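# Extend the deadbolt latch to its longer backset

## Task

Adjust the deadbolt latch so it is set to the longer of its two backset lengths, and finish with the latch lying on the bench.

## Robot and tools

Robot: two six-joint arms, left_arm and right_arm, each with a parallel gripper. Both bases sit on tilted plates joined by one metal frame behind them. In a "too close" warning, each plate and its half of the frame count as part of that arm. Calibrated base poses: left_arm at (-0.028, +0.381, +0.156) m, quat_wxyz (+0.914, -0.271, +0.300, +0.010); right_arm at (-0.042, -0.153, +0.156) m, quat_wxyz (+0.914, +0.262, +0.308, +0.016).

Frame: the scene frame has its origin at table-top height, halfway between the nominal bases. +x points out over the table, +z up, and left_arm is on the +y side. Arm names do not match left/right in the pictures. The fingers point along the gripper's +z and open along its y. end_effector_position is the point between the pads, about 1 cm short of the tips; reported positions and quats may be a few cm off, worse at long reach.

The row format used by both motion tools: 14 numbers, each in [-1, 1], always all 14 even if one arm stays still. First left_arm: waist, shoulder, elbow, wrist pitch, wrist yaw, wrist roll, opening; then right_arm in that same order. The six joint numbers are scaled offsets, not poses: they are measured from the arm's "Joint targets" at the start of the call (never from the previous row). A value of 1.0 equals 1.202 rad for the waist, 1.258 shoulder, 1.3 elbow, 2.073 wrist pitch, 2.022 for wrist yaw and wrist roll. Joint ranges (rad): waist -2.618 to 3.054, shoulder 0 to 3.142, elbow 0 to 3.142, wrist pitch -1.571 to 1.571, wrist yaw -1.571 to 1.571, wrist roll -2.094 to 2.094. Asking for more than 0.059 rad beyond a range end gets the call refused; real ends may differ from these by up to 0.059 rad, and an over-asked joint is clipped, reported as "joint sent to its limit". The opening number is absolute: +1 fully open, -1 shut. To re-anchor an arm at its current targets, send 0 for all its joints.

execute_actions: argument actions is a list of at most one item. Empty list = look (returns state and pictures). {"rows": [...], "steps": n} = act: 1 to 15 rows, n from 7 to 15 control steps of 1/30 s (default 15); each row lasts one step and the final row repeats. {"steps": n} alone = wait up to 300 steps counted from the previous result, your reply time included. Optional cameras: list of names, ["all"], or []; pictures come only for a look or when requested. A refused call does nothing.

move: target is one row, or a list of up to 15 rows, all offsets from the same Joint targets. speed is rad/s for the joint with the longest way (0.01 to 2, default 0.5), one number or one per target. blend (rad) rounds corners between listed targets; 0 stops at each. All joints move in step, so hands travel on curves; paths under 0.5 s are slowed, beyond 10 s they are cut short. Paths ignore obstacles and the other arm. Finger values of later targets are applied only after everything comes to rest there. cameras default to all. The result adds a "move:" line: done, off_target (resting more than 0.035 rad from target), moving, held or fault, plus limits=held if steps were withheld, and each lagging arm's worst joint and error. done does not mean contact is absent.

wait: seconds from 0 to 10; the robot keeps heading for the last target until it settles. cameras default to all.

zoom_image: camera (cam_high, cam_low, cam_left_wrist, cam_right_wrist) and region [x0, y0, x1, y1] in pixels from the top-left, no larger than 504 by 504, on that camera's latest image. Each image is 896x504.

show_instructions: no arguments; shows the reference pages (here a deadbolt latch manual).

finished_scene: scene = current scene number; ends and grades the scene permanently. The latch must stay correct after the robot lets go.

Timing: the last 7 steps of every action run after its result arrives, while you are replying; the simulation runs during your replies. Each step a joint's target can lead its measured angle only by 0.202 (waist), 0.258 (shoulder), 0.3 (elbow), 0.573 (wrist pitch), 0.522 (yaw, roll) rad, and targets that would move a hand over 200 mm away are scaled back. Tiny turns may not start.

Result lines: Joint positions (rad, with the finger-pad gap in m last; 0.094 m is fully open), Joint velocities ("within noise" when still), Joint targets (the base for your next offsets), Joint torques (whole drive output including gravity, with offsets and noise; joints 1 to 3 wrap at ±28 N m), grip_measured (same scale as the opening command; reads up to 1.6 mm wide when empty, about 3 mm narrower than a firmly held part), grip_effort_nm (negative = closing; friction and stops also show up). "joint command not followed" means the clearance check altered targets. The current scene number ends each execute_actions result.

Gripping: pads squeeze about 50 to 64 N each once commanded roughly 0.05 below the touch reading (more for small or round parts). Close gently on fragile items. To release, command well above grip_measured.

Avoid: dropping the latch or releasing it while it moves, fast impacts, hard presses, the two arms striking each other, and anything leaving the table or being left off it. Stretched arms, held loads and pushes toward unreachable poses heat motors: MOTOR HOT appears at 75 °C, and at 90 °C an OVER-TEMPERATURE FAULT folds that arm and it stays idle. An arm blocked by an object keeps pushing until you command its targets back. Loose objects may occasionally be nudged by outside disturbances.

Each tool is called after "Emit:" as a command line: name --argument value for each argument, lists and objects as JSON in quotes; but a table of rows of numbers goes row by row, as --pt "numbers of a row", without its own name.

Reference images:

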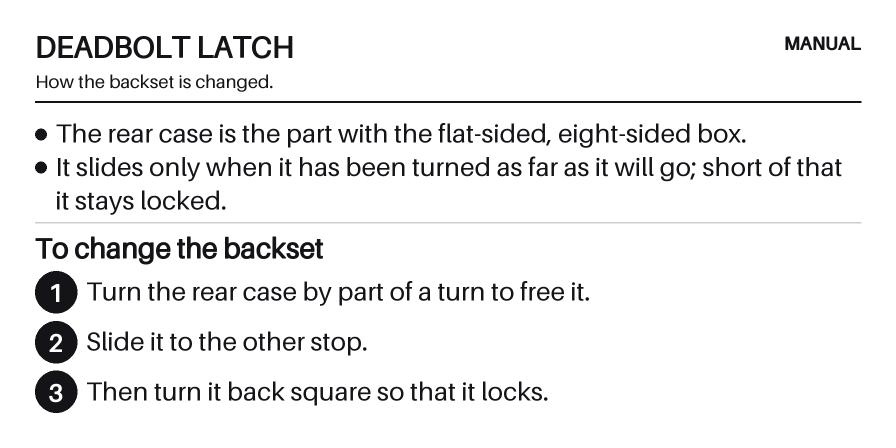

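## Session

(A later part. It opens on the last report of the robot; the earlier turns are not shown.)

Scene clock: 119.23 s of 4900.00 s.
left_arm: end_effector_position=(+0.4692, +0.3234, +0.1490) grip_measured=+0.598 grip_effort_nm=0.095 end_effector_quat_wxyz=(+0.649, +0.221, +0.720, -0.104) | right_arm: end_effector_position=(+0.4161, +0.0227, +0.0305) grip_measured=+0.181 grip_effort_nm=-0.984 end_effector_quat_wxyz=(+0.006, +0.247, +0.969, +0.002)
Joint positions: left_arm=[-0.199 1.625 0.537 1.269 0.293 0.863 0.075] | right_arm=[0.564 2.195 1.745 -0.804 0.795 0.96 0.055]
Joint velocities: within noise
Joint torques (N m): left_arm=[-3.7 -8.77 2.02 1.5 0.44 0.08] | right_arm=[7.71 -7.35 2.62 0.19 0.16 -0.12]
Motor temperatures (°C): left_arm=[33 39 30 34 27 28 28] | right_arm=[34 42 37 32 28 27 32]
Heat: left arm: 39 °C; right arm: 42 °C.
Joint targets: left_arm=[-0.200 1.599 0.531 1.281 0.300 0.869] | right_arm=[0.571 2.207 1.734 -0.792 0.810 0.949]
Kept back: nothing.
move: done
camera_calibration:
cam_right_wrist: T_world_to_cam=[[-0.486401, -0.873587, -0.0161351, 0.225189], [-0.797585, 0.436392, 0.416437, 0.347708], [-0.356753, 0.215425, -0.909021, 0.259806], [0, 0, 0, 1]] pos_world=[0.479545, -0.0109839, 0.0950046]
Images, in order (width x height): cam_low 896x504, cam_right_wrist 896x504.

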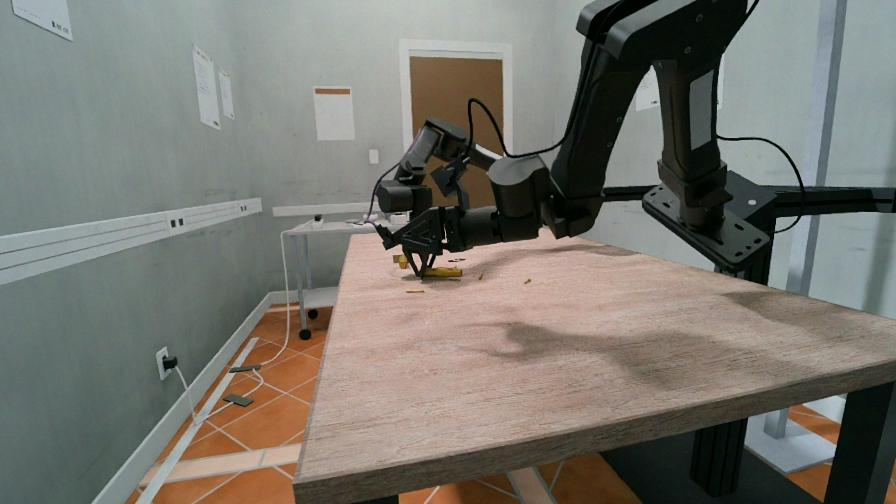

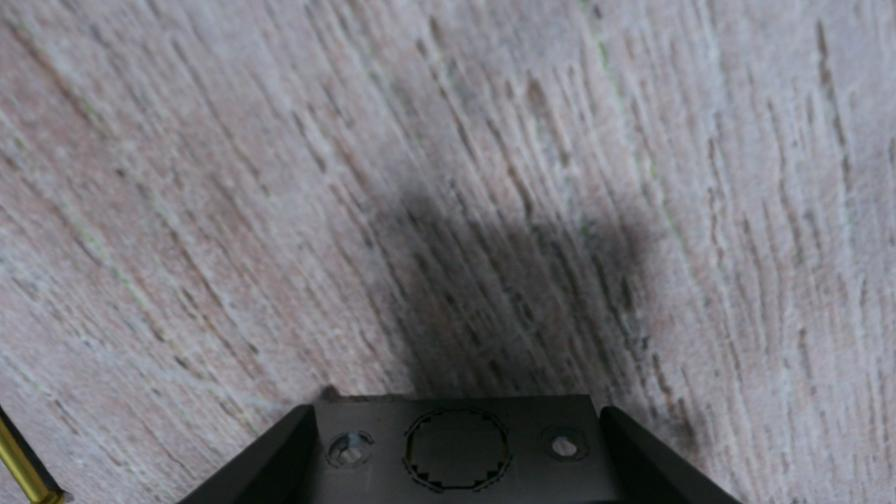

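Emit:
move --target '[0,0,0,0,0,0,0.6, -0.0055,0.001,-0.011,0.011,0.0015,-0.005,0.05]' --speed 0.06 --cameras '["cam_low","cam_right_wrist"]'

Emit:
zoom_image --camera "cam_low" --region '[370, 200, 510, 300]'

Scene clock: 120.40 s of 4900.00 s.
left_arm: end_effector_position=(+0.4692, +0.3234, +0.1490) grip_measured=+0.598 grip_effort_nm=0.100 end_effector_quat_wxyz=(+0.649, +0.221, +0.720, -0.104) | right_arm: end_effector_position=(+0.4157, +0.0217, +0.0263) grip_measured=+0.181 grip_effort_nm=-0.984 end_effector_quat_wxyz=(+0.009, +0.247, +0.969, +0.001)
Joint positions: left_arm=[-0.199 1.625 0.537 1.269 0.293 0.863 0.075] | right_arm=[0.557 2.195 1.73 -0.781 0.798 0.95 0.055]
Joint velocities: within noise
Joint torques (N m): left_arm=[-3.78 -8.85 1.99 1.47 0.44 0.08] | right_arm=[7.66 -7.25 2.55 0.19 0.17 -0.13]
Motor temperatures (°C): left_arm=[33 39 30 34 27 28 28] | right_arm=[34 42 37 32 28 27 32]
Heat: left arm: 39 °C; right arm: 42 °C.
Joint targets: left_arm=[-0.200 1.599 0.531 1.281 0.300 0.869] | right_arm=[0.565 2.208 1.720 -0.769 0.813 0.938]
Kept back: nothing.
move: done
camera_calibration:
cam_right_wrist: T_world_to_cam=[[-0.486633, -0.873484, -0.0146608, 0.224058], [-0.799015, 0.438234, 0.411735, 0.350261], [-0.353219, 0.212078, -0.911186, 0.254728], [0, 0, 0, 1]] pos_world=[0.478873, -0.0118072, 0.0911749]
Images, in order (width x height): cam_low 896x504, cam_right_wrist 896x504.

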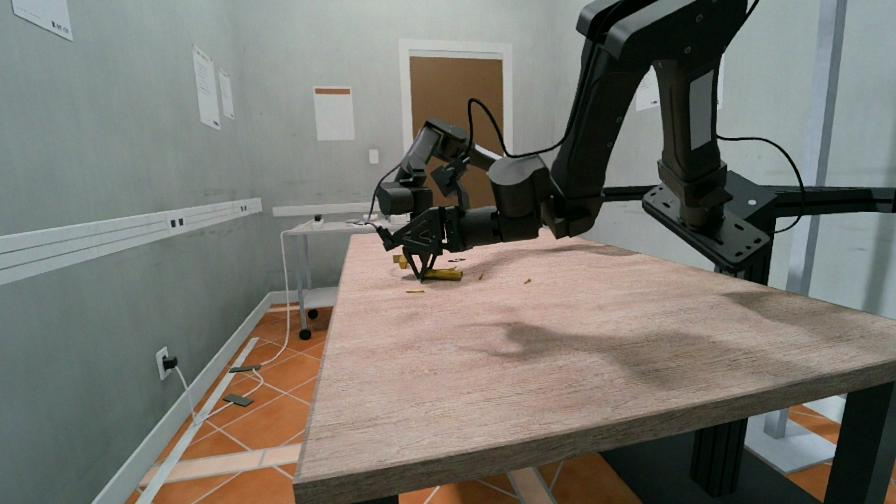

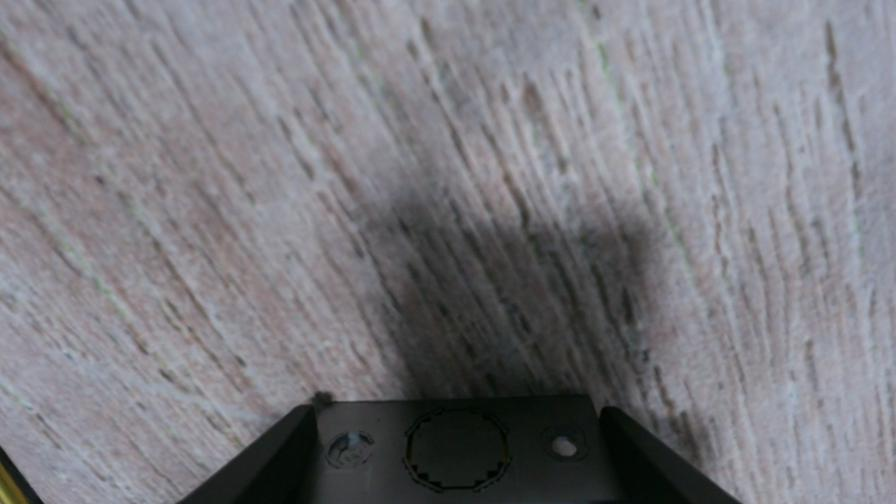

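Scaled by 3.600 from the camera's 896x504 image, which has a finer 1280x720 frame.

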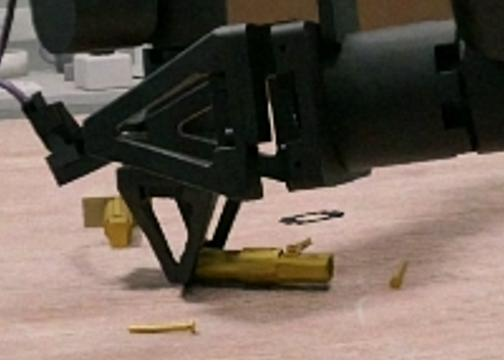

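Emit:
move --pt "0 0 0 0 0 0 0.6 0 0 0 0 0 0 0.3" --pt "0 0 0 0 0 0 0.6 0 0 0 0 0 0 0.75" --pt "0 0 0 0 0 0 0.6 0.047 -0.009 0.042 -0.065 0.006 0.04 0.75" --pt "0 0 0 0 0 0 0.6 0.148 -0.059 0.055 -0.166 0.006 0.117 0.75" --speed '[0.1,0.1,0.15,0.4]' --blend '[0,0,0.03,0]'

Emit:
zoom_image --camera "cam_right_wrist" --region '[330, 100, 590, 420]'

Emit:
zoom_image --camera "cam_low" --region '[370, 200, 510, 300]'

Scene clock: 124.43 s of 4900.00 s.
left_arm: end_effector_position=(+0.4692, +0.3234, +0.1489) grip_measured=+0.598 grip_effort_nm=0.095 end_effector_quat_wxyz=(+0.649, +0.221, +0.720, -0.104) | right_arm: end_effector_position=(+0.3773, +0.0362, +0.0953) grip_measured=+0.748 grip_effort_nm=0.144 end_effector_quat_wxyz=(-0.016, +0.214, +0.977, -0.010)
Joint positions: left_arm=[-0.199 1.625 0.537 1.269 0.292 0.863 0.075] | right_arm=[0.72 2.157 1.773 -1.098 0.81 1.163 0.082]
Joint velocities: within noise
Joint torques (N m): left_arm=[-3.66 -8.77 2.07 1.49 0.43 0.09] | right_arm=[8.84 -9.36 5.12 -0.17 0.15 0.12]
Motor temperatures (°C): left_arm=[33 39 30 35 27 28 27] | right_arm=[34 42 37 32 28 27 31]
Heat: left arm: 39 °C; right arm: 42 °C.
Joint targets: left_arm=[-0.200 1.599 0.531 1.281 0.300 0.869] | right_arm=[0.743 2.134 1.791 -1.114 0.825 1.175]
Kept back: nothing.
move: done
camera_calibration:
cam_left_wrist: T_world_to_cam=[[-0.452341, -0.877147, -0.16125, 0.521548], [-0.435444, 0.375005, -0.818389, 0.241915], [0.778316, -0.299976, -0.551578, -0.100241], [0, 0, 0, 1]] pos_world=[0.419277, 0.336685, 0.226789]
cam_right_wrist: T_world_to_cam=[[-0.426057, -0.904523, 0.0177128, 0.194262], [-0.804021, 0.387548, 0.450951, 0.284778], [-0.414761, 0.177889, -0.892373, 0.323542], [0, 0, 0, 1]] pos_world=[0.445926, 0.00779424, 0.156858]

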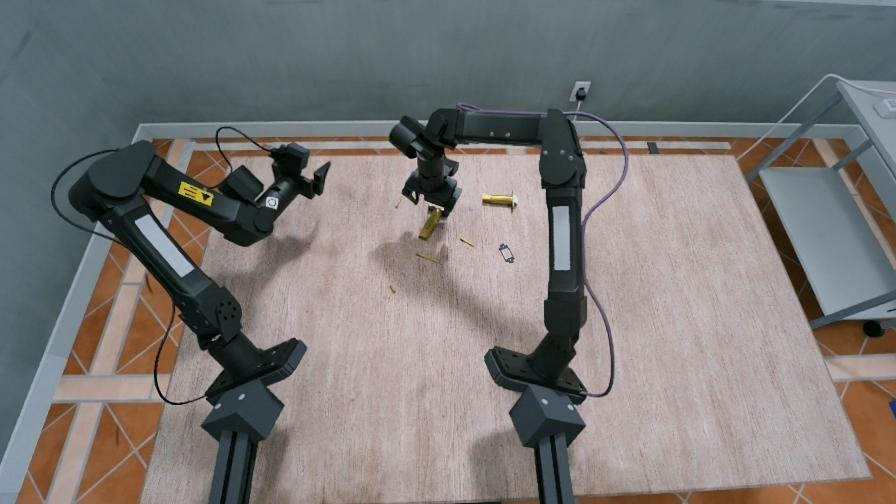

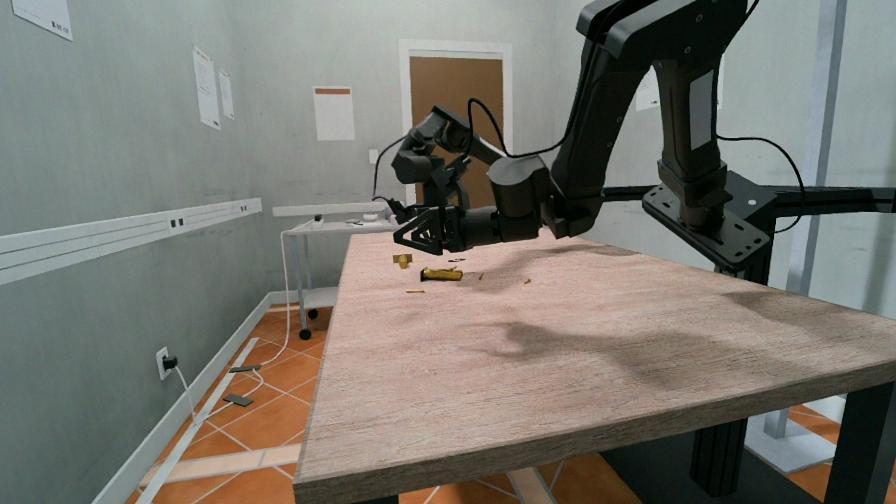

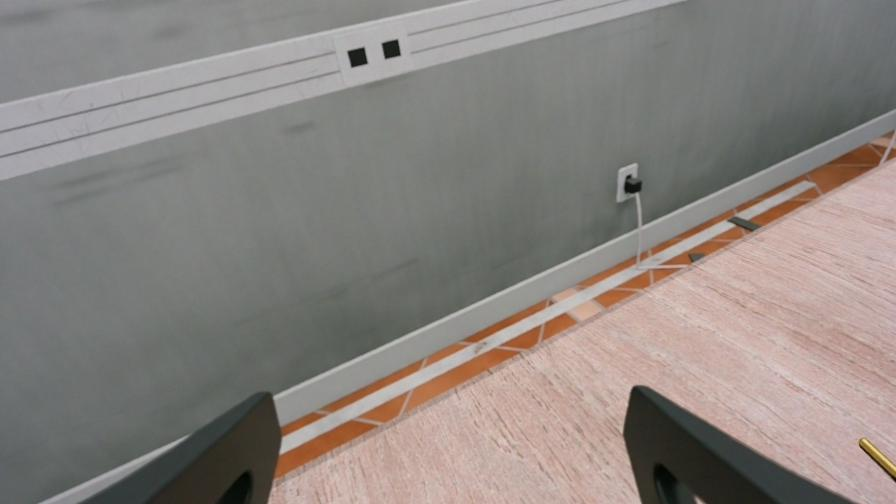

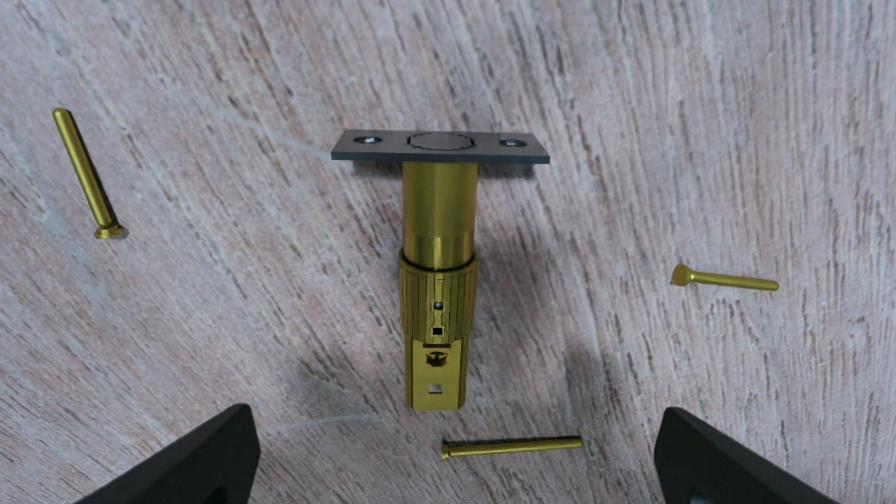

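Scaled by 1.575 from the camera's 896x504 image, which has a finer 1280x720 frame.

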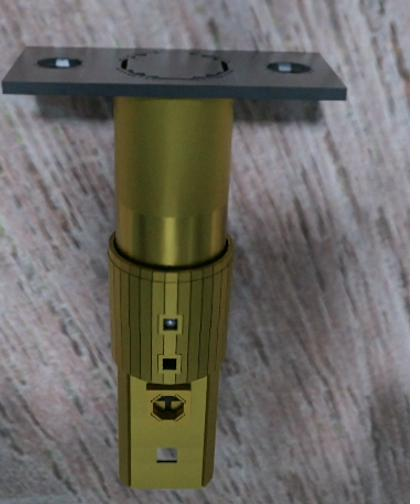

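Scaled by 3.600 from the camera's 896x504 image, which has a finer 1280x720 frame.

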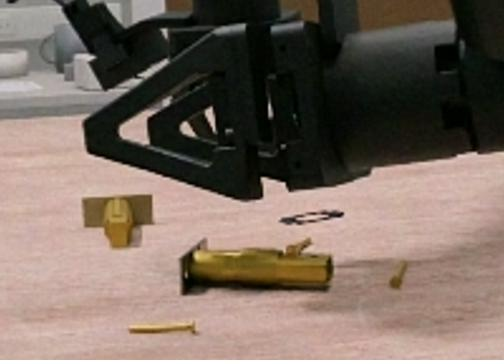

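Emit:
finished_scene --scene 1

The scene is finished: the task was done.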